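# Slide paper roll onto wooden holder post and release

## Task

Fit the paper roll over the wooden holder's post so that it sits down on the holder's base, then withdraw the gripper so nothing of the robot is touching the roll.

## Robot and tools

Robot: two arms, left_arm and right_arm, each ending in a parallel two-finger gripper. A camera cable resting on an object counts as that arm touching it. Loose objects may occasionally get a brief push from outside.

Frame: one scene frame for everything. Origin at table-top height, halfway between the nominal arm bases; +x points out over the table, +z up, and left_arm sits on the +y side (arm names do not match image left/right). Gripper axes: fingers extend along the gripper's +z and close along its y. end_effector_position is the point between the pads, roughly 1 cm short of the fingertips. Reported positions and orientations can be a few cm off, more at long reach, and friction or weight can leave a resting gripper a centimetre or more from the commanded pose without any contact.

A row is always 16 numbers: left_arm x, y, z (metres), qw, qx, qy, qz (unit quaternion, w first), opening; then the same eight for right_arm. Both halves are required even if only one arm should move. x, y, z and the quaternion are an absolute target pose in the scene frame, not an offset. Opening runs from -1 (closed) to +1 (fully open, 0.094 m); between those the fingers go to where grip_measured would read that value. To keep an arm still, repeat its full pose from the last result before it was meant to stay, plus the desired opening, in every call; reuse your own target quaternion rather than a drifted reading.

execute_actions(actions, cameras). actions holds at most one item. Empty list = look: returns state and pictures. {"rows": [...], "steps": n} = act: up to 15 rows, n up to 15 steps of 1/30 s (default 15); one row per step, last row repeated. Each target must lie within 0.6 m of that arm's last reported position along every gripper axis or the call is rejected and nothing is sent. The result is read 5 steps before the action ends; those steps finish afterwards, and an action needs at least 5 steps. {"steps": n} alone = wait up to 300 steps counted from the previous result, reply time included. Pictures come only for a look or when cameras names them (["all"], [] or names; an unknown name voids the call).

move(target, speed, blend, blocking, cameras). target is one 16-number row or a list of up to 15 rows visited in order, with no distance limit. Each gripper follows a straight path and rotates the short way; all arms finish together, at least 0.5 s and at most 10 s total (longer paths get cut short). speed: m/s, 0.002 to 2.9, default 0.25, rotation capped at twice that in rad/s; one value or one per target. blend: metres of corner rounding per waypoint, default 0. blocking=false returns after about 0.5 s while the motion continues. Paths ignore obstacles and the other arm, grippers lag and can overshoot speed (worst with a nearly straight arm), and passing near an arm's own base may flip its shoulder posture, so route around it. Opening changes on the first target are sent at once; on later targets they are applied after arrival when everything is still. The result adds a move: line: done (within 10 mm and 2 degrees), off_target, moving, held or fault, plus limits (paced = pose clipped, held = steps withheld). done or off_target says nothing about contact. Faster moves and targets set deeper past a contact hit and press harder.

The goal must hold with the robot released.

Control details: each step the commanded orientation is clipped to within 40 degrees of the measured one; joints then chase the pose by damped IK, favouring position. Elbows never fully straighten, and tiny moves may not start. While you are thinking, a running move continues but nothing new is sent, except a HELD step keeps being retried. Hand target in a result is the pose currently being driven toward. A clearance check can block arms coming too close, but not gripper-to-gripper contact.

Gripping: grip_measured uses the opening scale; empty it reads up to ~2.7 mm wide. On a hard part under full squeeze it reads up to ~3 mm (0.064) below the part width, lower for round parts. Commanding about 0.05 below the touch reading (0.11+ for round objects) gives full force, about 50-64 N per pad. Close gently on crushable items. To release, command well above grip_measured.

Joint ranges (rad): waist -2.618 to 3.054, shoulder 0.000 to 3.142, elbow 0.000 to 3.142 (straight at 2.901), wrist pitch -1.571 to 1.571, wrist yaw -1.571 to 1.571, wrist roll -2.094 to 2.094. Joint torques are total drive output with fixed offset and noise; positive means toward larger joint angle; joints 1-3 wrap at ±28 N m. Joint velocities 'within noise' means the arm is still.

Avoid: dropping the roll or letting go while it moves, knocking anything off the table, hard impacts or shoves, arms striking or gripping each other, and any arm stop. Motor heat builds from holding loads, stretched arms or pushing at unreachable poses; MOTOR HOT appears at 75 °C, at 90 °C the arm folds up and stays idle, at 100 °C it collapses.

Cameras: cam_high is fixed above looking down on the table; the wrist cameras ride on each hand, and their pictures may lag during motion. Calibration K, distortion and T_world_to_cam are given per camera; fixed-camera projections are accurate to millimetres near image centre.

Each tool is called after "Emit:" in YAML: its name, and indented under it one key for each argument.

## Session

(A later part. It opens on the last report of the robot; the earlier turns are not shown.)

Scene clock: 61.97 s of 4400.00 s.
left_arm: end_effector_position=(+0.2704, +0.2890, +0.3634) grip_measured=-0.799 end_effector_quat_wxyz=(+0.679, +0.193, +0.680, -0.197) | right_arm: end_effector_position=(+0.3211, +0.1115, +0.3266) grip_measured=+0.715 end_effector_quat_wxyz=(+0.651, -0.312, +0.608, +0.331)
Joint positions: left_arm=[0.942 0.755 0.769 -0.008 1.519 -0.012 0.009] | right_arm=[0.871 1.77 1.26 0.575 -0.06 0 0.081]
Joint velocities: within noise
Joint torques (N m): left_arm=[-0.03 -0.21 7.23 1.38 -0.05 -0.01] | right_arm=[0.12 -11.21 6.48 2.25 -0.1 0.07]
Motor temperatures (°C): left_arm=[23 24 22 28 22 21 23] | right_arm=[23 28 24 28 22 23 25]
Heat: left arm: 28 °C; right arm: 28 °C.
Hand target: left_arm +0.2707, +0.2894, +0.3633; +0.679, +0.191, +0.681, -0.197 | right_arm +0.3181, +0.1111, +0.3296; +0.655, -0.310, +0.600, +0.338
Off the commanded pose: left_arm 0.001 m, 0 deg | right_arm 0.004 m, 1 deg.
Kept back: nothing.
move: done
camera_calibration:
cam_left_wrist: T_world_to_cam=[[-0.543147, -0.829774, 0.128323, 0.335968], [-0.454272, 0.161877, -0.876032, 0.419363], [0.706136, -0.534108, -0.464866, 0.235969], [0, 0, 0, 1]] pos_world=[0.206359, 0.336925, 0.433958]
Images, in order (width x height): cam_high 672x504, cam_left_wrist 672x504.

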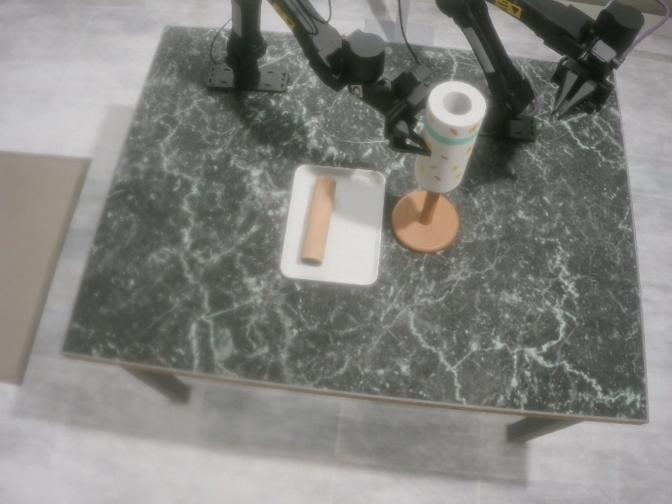

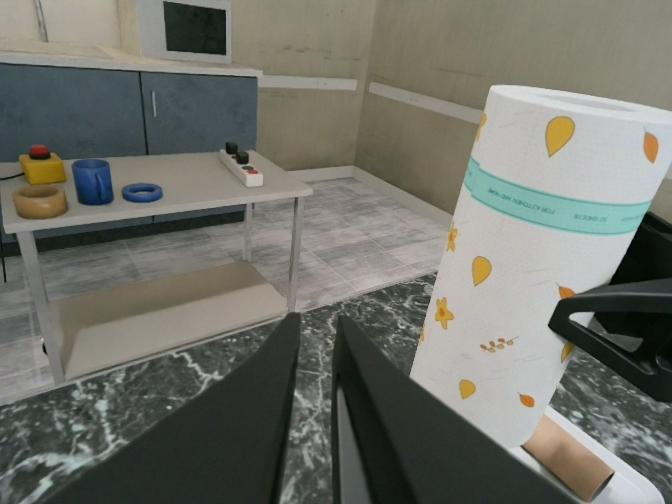

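Emit:
move:
  target: [0.2707, 0.2894, 0.3632, 0.679, 0.191, 0.681, -0.197, -0.8, 0.3225, 0.1175, 0.262, 0.6403, -0.3181, 0.6162, 0.3305, 0.68]
  speed: 0.1
  cameras: ["cam_high", "cam_left_wrist"]

Scene clock: 63.77 s of 4400.00 s.
left_arm: end_effector_position=(+0.2704, +0.2890, +0.3634) grip_measured=-0.799 end_effector_quat_wxyz=(+0.679, +0.193, +0.680, -0.197) | right_arm: end_effector_position=(+0.3239, +0.1150, +0.2705) grip_measured=+0.715 end_effector_quat_wxyz=(+0.642, -0.316, +0.617, +0.327)
Joint positions: left_arm=[0.942 0.755 0.769 -0.008 1.519 -0.012 0.009] | right_arm=[0.871 1.851 1.154 0.735 -0.06 0 0.081]
Joint velocities: within noise
Joint torques (N m): left_arm=[-0.09 -0.16 7.24 1.37 -0.05 -0.02] | right_arm=[0.23 -9.7 6.23 2.25 -0.08 0.06]
Motor temperatures (°C): left_arm=[23 24 22 28 22 21 23] | right_arm=[23 28 24 28 22 23 25]
Heat: left arm: 28 °C; right arm: 28 °C.
Hand target: left_arm +0.2707, +0.2894, +0.3633; +0.679, +0.191, +0.681, -0.197 | right_arm +0.3224, +0.1174, +0.2622; +0.640, -0.318, +0.616, +0.330
Off the commanded pose: left_arm 0.001 m, 0 deg | right_arm 0.009 m, 1 deg.
Kept back: nothing.
move: done
camera_calibration:
cam_left_wrist: T_world_to_cam=[[-0.543147, -0.829774, 0.128323, 0.335968], [-0.454272, 0.161877, -0.876032, 0.419363], [0.706136, -0.534108, -0.464866, 0.235969], [0, 0, 0, 1]] pos_world=[0.206359, 0.336925, 0.433958]
Images, in order (width x height): cam_high 672x504, cam_left_wrist 672x504.

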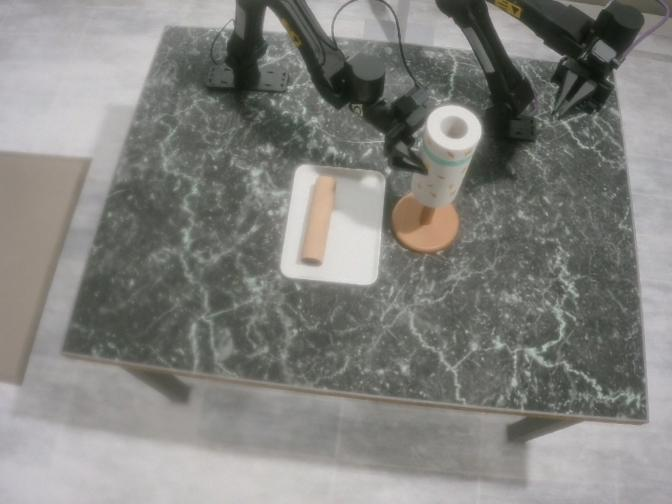

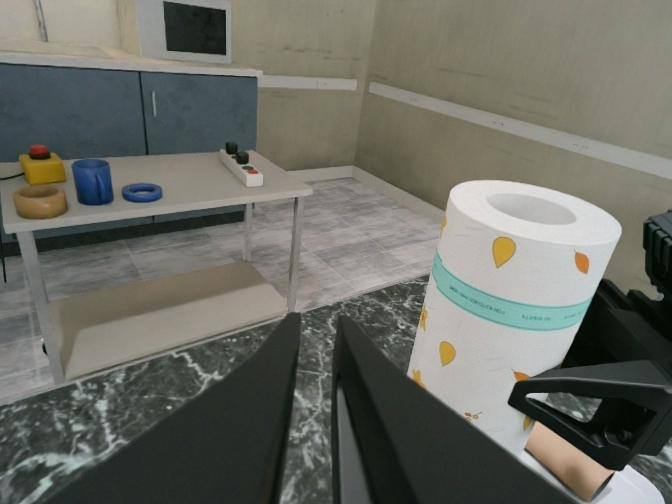

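Emit:
move:
  target: [0.2707, 0.2894, 0.3632, 0.679, 0.191, 0.681, -0.197, -0.8, 0.3241, 0.1205, 0.16, 0.6338, -0.3215, 0.6228, 0.3272, 0.68]
  speed: 0.1
  cameras: ["cam_high", "cam_left_wrist"]

Emit:
zoom_image:
  camera: "cam_high"
  region: [370, 110, 510, 260]

Scene clock: 65.67 s of 4400.00 s.
left_arm: end_effector_position=(+0.2704, +0.2890, +0.3634) grip_measured=-0.799 end_effector_quat_wxyz=(+0.679, +0.193, +0.680, -0.197) | right_arm: end_effector_position=(+0.3273, +0.1192, +0.1699) grip_measured=+0.715 end_effector_quat_wxyz=(+0.636, -0.319, +0.623, +0.324)
Joint positions: left_arm=[0.942 0.755 0.769 -0.008 1.519 -0.012 0.009] | right_arm=[0.871 2.09 1.039 1.071 -0.06 0 0.081]
Joint velocities: within noise
Joint torques (N m): left_arm=[-0.06 -0.25 7.3 1.37 -0.04 -0.03] | right_arm=[0.35 -10.35 5.11 2.26 -0.06 0.03]
Motor temperatures (°C): left_arm=[23 24 22 28 22 21 23] | right_arm=[23 28 24 28 22 23 25]
Heat: left arm: 28 °C; right arm: 28 °C.
Hand target: left_arm +0.2707, +0.2894, +0.3633; +0.679, +0.191, +0.681, -0.197 | right_arm +0.3240, +0.1204, +0.1600; +0.634, -0.322, +0.623, +0.327
Off the commanded pose: left_arm 0.001 m, 0 deg | right_arm 0.010 m, 1 deg.
Kept back: nothing.
move: done
camera_calibration:
cam_left_wrist: T_world_to_cam=[[-0.543147, -0.829774, 0.128323, 0.335968], [-0.454272, 0.161877, -0.876032, 0.419363], [0.706136, -0.534108, -0.464866, 0.235969], [0, 0, 0, 1]] pos_world=[0.206359, 0.336925, 0.433958]
Images, in order (width x height): cam_high 672x504, cam_left_wrist 672x504.

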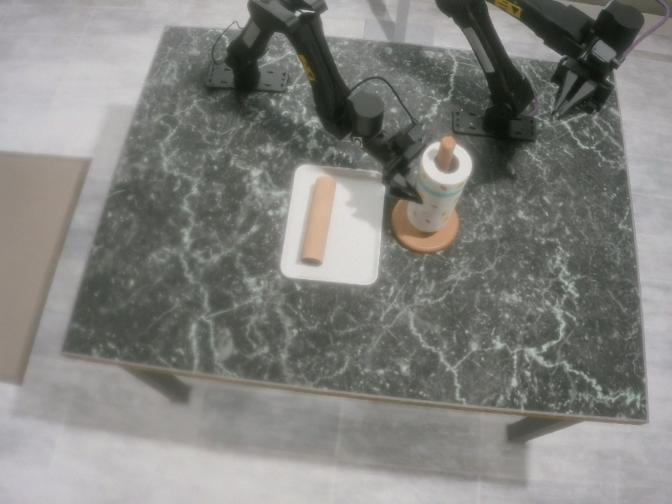

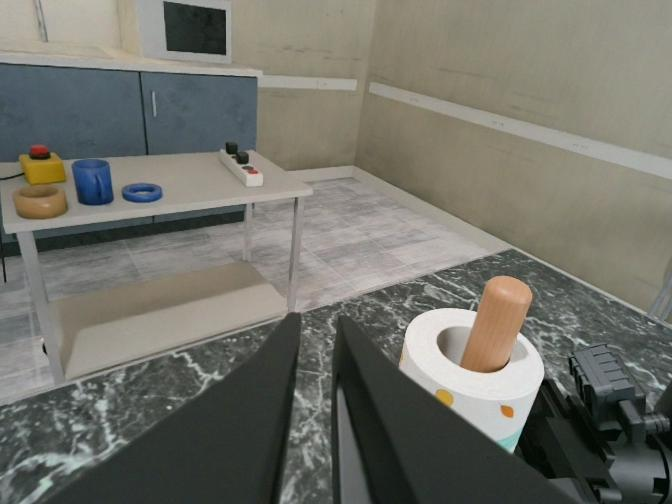

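Scaled by 3.360 from the camera's 672x504 image, which has a finer 960x720 frame.

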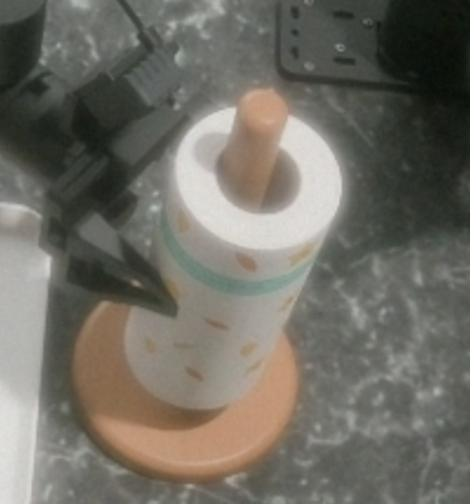

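Emit:
move:
  target: [0.2707, 0.2894, 0.3632, 0.679, 0.191, 0.681, -0.197, -0.8, 0.3215, 0.117, 0.126, 0.6338, -0.3215, 0.6228, 0.3272, 0.68]
  speed: 0.07
  cameras: ["cam_high", "cam_left_wrist", "cam_right_wrist"]

Emit:
zoom_image:
  camera: "cam_high"
  region: [370, 110, 510, 260]

Scene clock: 67.30 s of 4400.00 s.
left_arm: end_effector_position=(+0.2704, +0.2890, +0.3634) grip_measured=-0.799 end_effector_quat_wxyz=(+0.679, +0.193, +0.680, -0.197) | right_arm: end_effector_position=(+0.3253, +0.1168, +0.1376) grip_measured=+0.715 end_effector_quat_wxyz=(+0.637, -0.318, +0.622, +0.325)
Joint positions: left_arm=[0.942 0.755 0.769 -0.008 1.519 -0.012 0.009] | right_arm=[0.871 2.182 1.008 1.197 -0.06 0 0.081]
Joint velocities: within noise
Joint torques (N m): left_arm=[-0.09 -0.2 7.25 1.39 -0.04 -0.02] | right_arm=[0.32 -10.18 4.53 2.29 -0.06 0.03]
Motor temperatures (°C): left_arm=[23 24 22 28 22 21 23] | right_arm=[23 28 24 28 22 23 25]
Heat: left arm: 28 °C; right arm: 28 °C.
Hand target: left_arm +0.2707, +0.2894, +0.3633; +0.679, +0.191, +0.681, -0.197 | right_arm +0.3214, +0.1169, +0.1262; +0.634, -0.322, +0.623, +0.327
Off the commanded pose: left_arm 0.001 m, 0 deg | right_arm 0.012 m, 1 deg.
Kept back: nothing.
move: off_target (right_arm)
camera_calibration:
cam_left_wrist: T_world_to_cam=[[-0.543147, -0.829774, 0.128323, 0.335968], [-0.454272, 0.161877, -0.876032, 0.419363], [0.706136, -0.534108, -0.464866, 0.235969], [0, 0, 0, 1]] pos_world=[0.206359, 0.336925, 0.433958]
cam_right_wrist: T_world_to_cam=[[0.816699, -0.563651, 0.123696, -0.217782], [-0.170461, -0.440429, -0.881457, 0.251951], [0.551313, 0.698799, -0.455778, -0.0943806], [0, 0, 0, 1]] pos_world=[0.272843, 0.054167, 0.206006]

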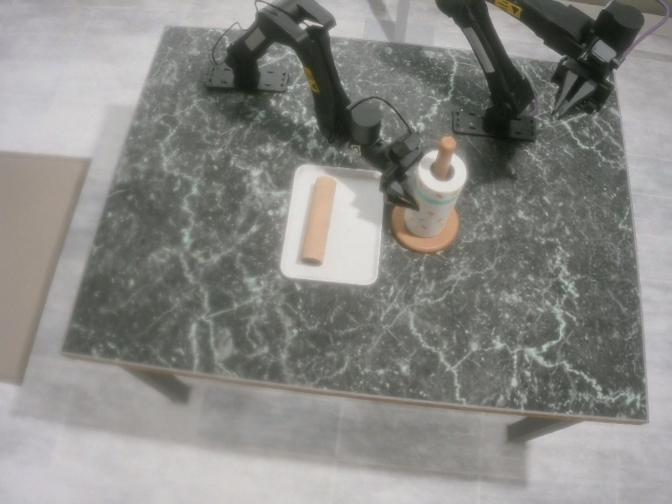

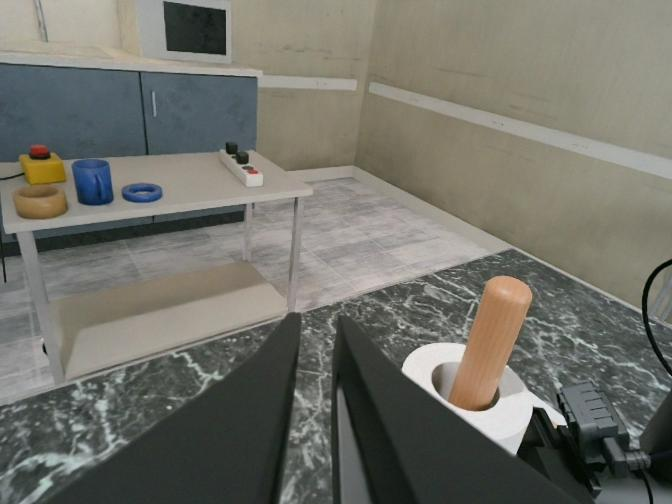

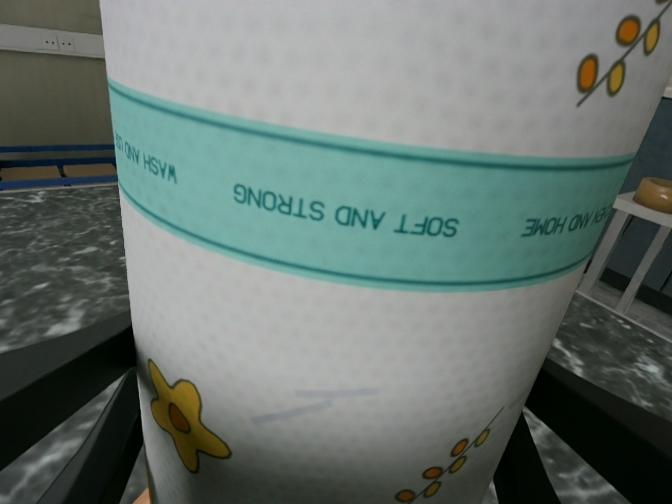

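Scaled by 3.360 from the camera's 672x504 image, which has a finer 960x720 frame.

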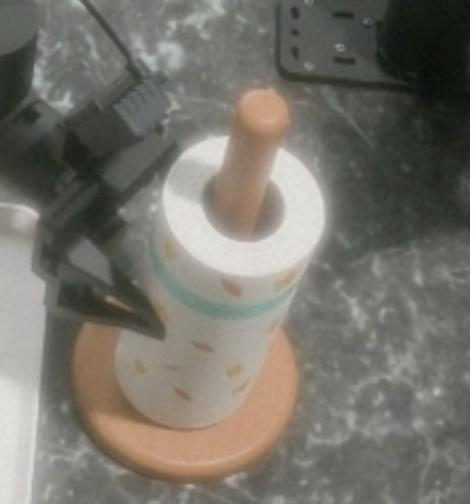

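Emit:
move:
  target: [0.2707, 0.2894, 0.3632, 0.679, 0.191, 0.681, -0.197, -0.8, 0.3215, 0.117, 0.11, 0.6338, -0.3215, 0.6228, 0.3272, 0.68]
  speed: 0.06
  cameras: ["cam_high", "cam_left_wrist"]

Emit:
zoom_image:
  camera: "cam_high"
  region: [370, 110, 510, 260]

Scene clock: 68.70 s of 4400.00 s.
left_arm: end_effector_position=(+0.2704, +0.2890, +0.3634) grip_measured=-0.799 end_effector_quat_wxyz=(+0.679, +0.193, +0.680, -0.197) | right_arm: end_effector_position=(+0.3254, +0.1168, +0.1307) grip_measured=+0.715 end_effector_quat_wxyz=(+0.646, -0.314, +0.613, +0.329)
Joint positions: left_arm=[0.942 0.755 0.769 -0.008 1.519 -0.012 0.009] | right_arm=[0.871 2.229 1.008 1.271 -0.06 0 0.081]
Joint velocities: within noise
Joint torques (N m): left_arm=[-0.05 -0.17 7.24 1.39 -0.04 -0.01] | right_arm=[0.34 -9.81 4.23 2.04 -0.06 0.03]
Motor temperatures (°C): left_arm=[23 24 22 28 22 21 23] | right_arm=[23 27 24 29 22 23 25]
Heat: left arm: 28 °C; right arm: 29 °C.
Hand target: left_arm +0.2707, +0.2894, +0.3633; +0.679, +0.191, +0.681, -0.197 | right_arm +0.3213, +0.1166, +0.1103; +0.634, -0.322, +0.623, +0.327
Off the commanded pose: left_arm 0.001 m, 0 deg | right_arm 0.021 m, 2 deg.
Kept back: nothing.
move: off_target (right_arm)
camera_calibration:
cam_left_wrist: T_world_to_cam=[[-0.543147, -0.829774, 0.128323, 0.335968], [-0.454272, 0.161877, -0.876032, 0.419363], [0.706136, -0.534108, -0.464866, 0.235969], [0, 0, 0, 1]] pos_world=[0.206359, 0.336925, 0.433958]
Images, in order (width x height): cam_high 672x504, cam_left_wrist 672x504.

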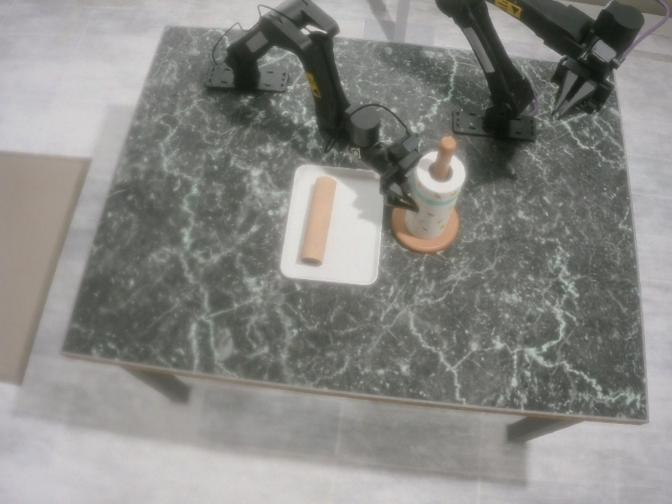

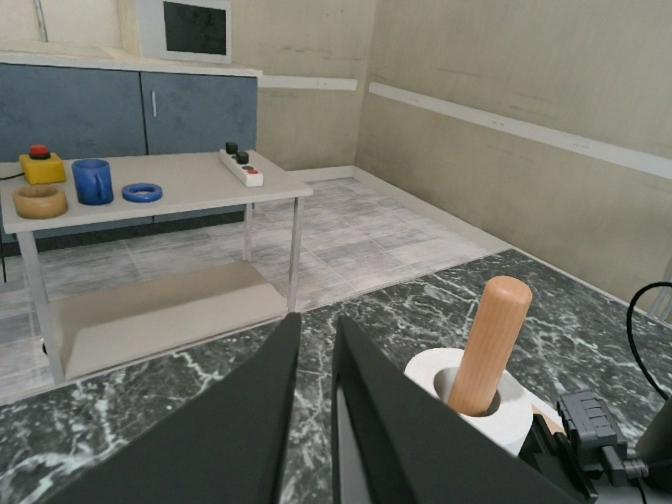

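Scaled by 3.360 from the camera's 672x504 image, which has a finer 960x720 frame.

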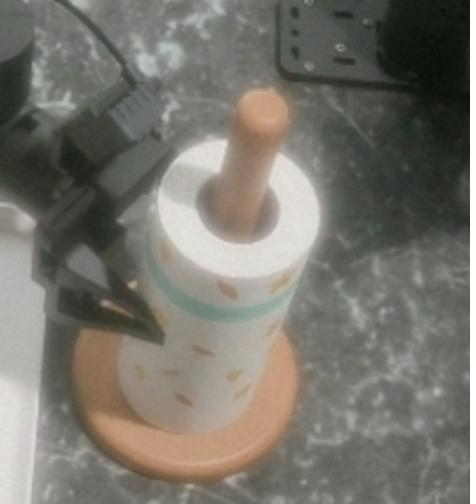

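Emit:
move:
  target:
    - [0.2707, 0.2894, 0.3632, 0.679, 0.191, 0.681, -0.197, -0.8, 0.3215, 0.117, 0.118, 0.6338, -0.3215, 0.6228, 0.3272, 1.0]
    - [0.2707, 0.2894, 0.3632, 0.679, 0.191, 0.681, -0.197, -0.8, 0.2455, 0.012, 0.122, 0.6338, -0.3215, 0.6228, 0.3272, 1.0]
  speed: 0.15
  cameras: ["cam_high", "cam_left_wrist", "cam_right_wrist"]

Emit:
zoom_image:
  camera: "cam_high"
  region: [370, 110, 510, 260]

Scene clock: 71.67 s of 4400.00 s.
left_arm: end_effector_position=(+0.2704, +0.2890, +0.3634) grip_measured=-0.799 end_effector_quat_wxyz=(+0.679, +0.193, +0.680, -0.197) | right_arm: end_effector_position=(+0.2462, +0.0146, +0.0922) grip_measured=+0.998 end_effector_quat_wxyz=(+0.602, -0.334, +0.655, +0.311)
Joint positions: left_arm=[0.942 0.755 0.769 -0.008 1.519 -0.012 0.009] | right_arm=[0.855 2.011 0.443 1.485 -0.08 0 0.094]
Joint velocities: within noise
Joint torques (N m): left_arm=[-0.05 -0.16 7.25 1.37 -0.02 -0.04] | right_arm=[-0.59 -12.22 2.39 2.79 -0.14 0.03]
Motor temperatures (°C): left_arm=[23 24 22 28 22 21 23] | right_arm=[23 28 24 29 22 23 25]
Heat: left arm: 28 °C; right arm: 29 °C.
Hand target: left_arm +0.2707, +0.2894, +0.3633; +0.679, +0.191, +0.681, -0.197 | right_arm +0.2456, +0.0122, +0.1211; +0.633, -0.323, +0.624, +0.326
Off the commanded pose: left_arm 0.001 m, 0 deg | right_arm 0.030 m, 6 deg.
joint sent to its limit (right arm) — joint 4 (wrist pitch), upper limit.
Kept back: nothing.
move: off_target (right_arm)
camera_calibration:
cam_left_wrist: T_world_to_cam=[[-0.543147, -0.829774, 0.128323, 0.335968], [-0.454272, 0.161877, -0.876032, 0.419363], [0.706136, -0.534108, -0.464866, 0.235969], [0, 0, 0, 1]] pos_world=[0.206359, 0.336925, 0.433958]
cam_right_wrist: T_world_to_cam=[[0.826866, -0.55097, 0.112808, -0.20671], [-0.226553, -0.509908, -0.82986, 0.163533], [0.51475, 0.660626, -0.546449, 0.0178829], [0, 0, 0, 1]] pos_world=[0.198765, -0.042318, 0.1688]

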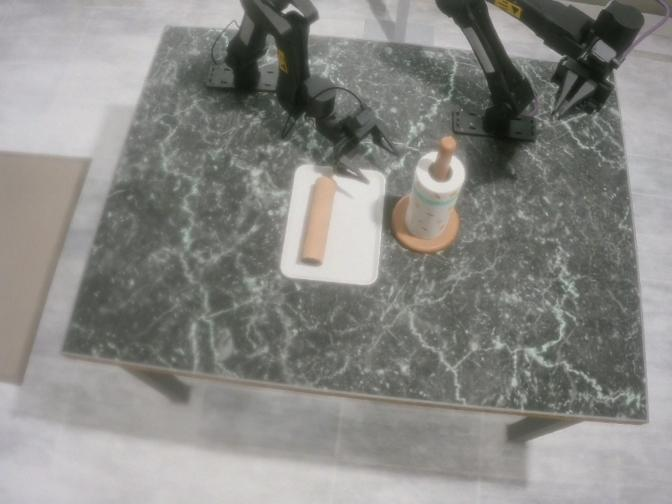

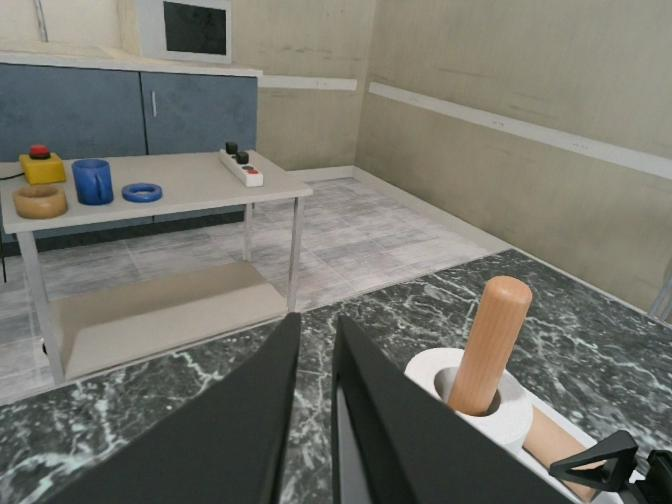

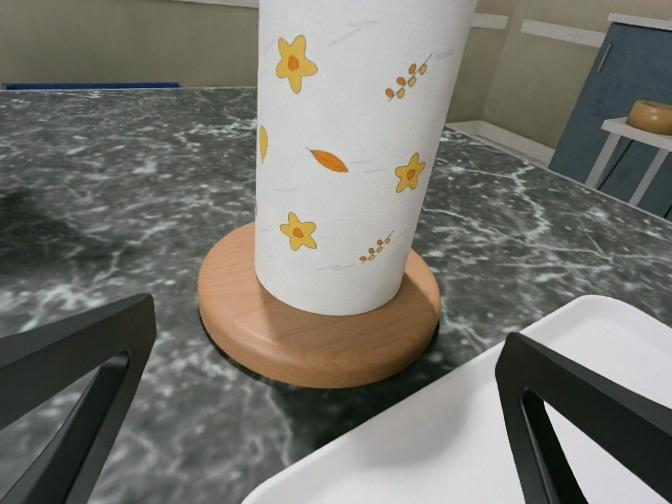

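Scaled by 3.360 from the camera's 672x504 image, which has a finer 960x720 frame.

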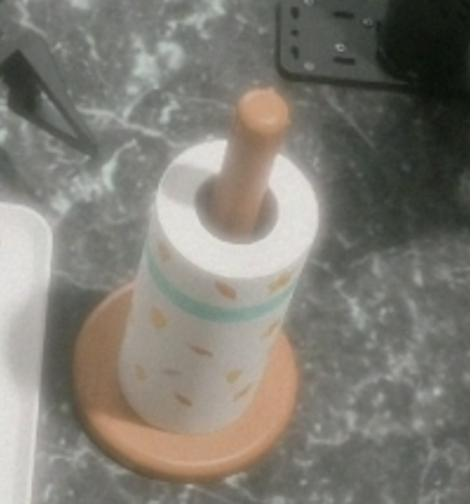

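Emit:
finished_scene:
  scene: 1

The scene is finished: the task was done.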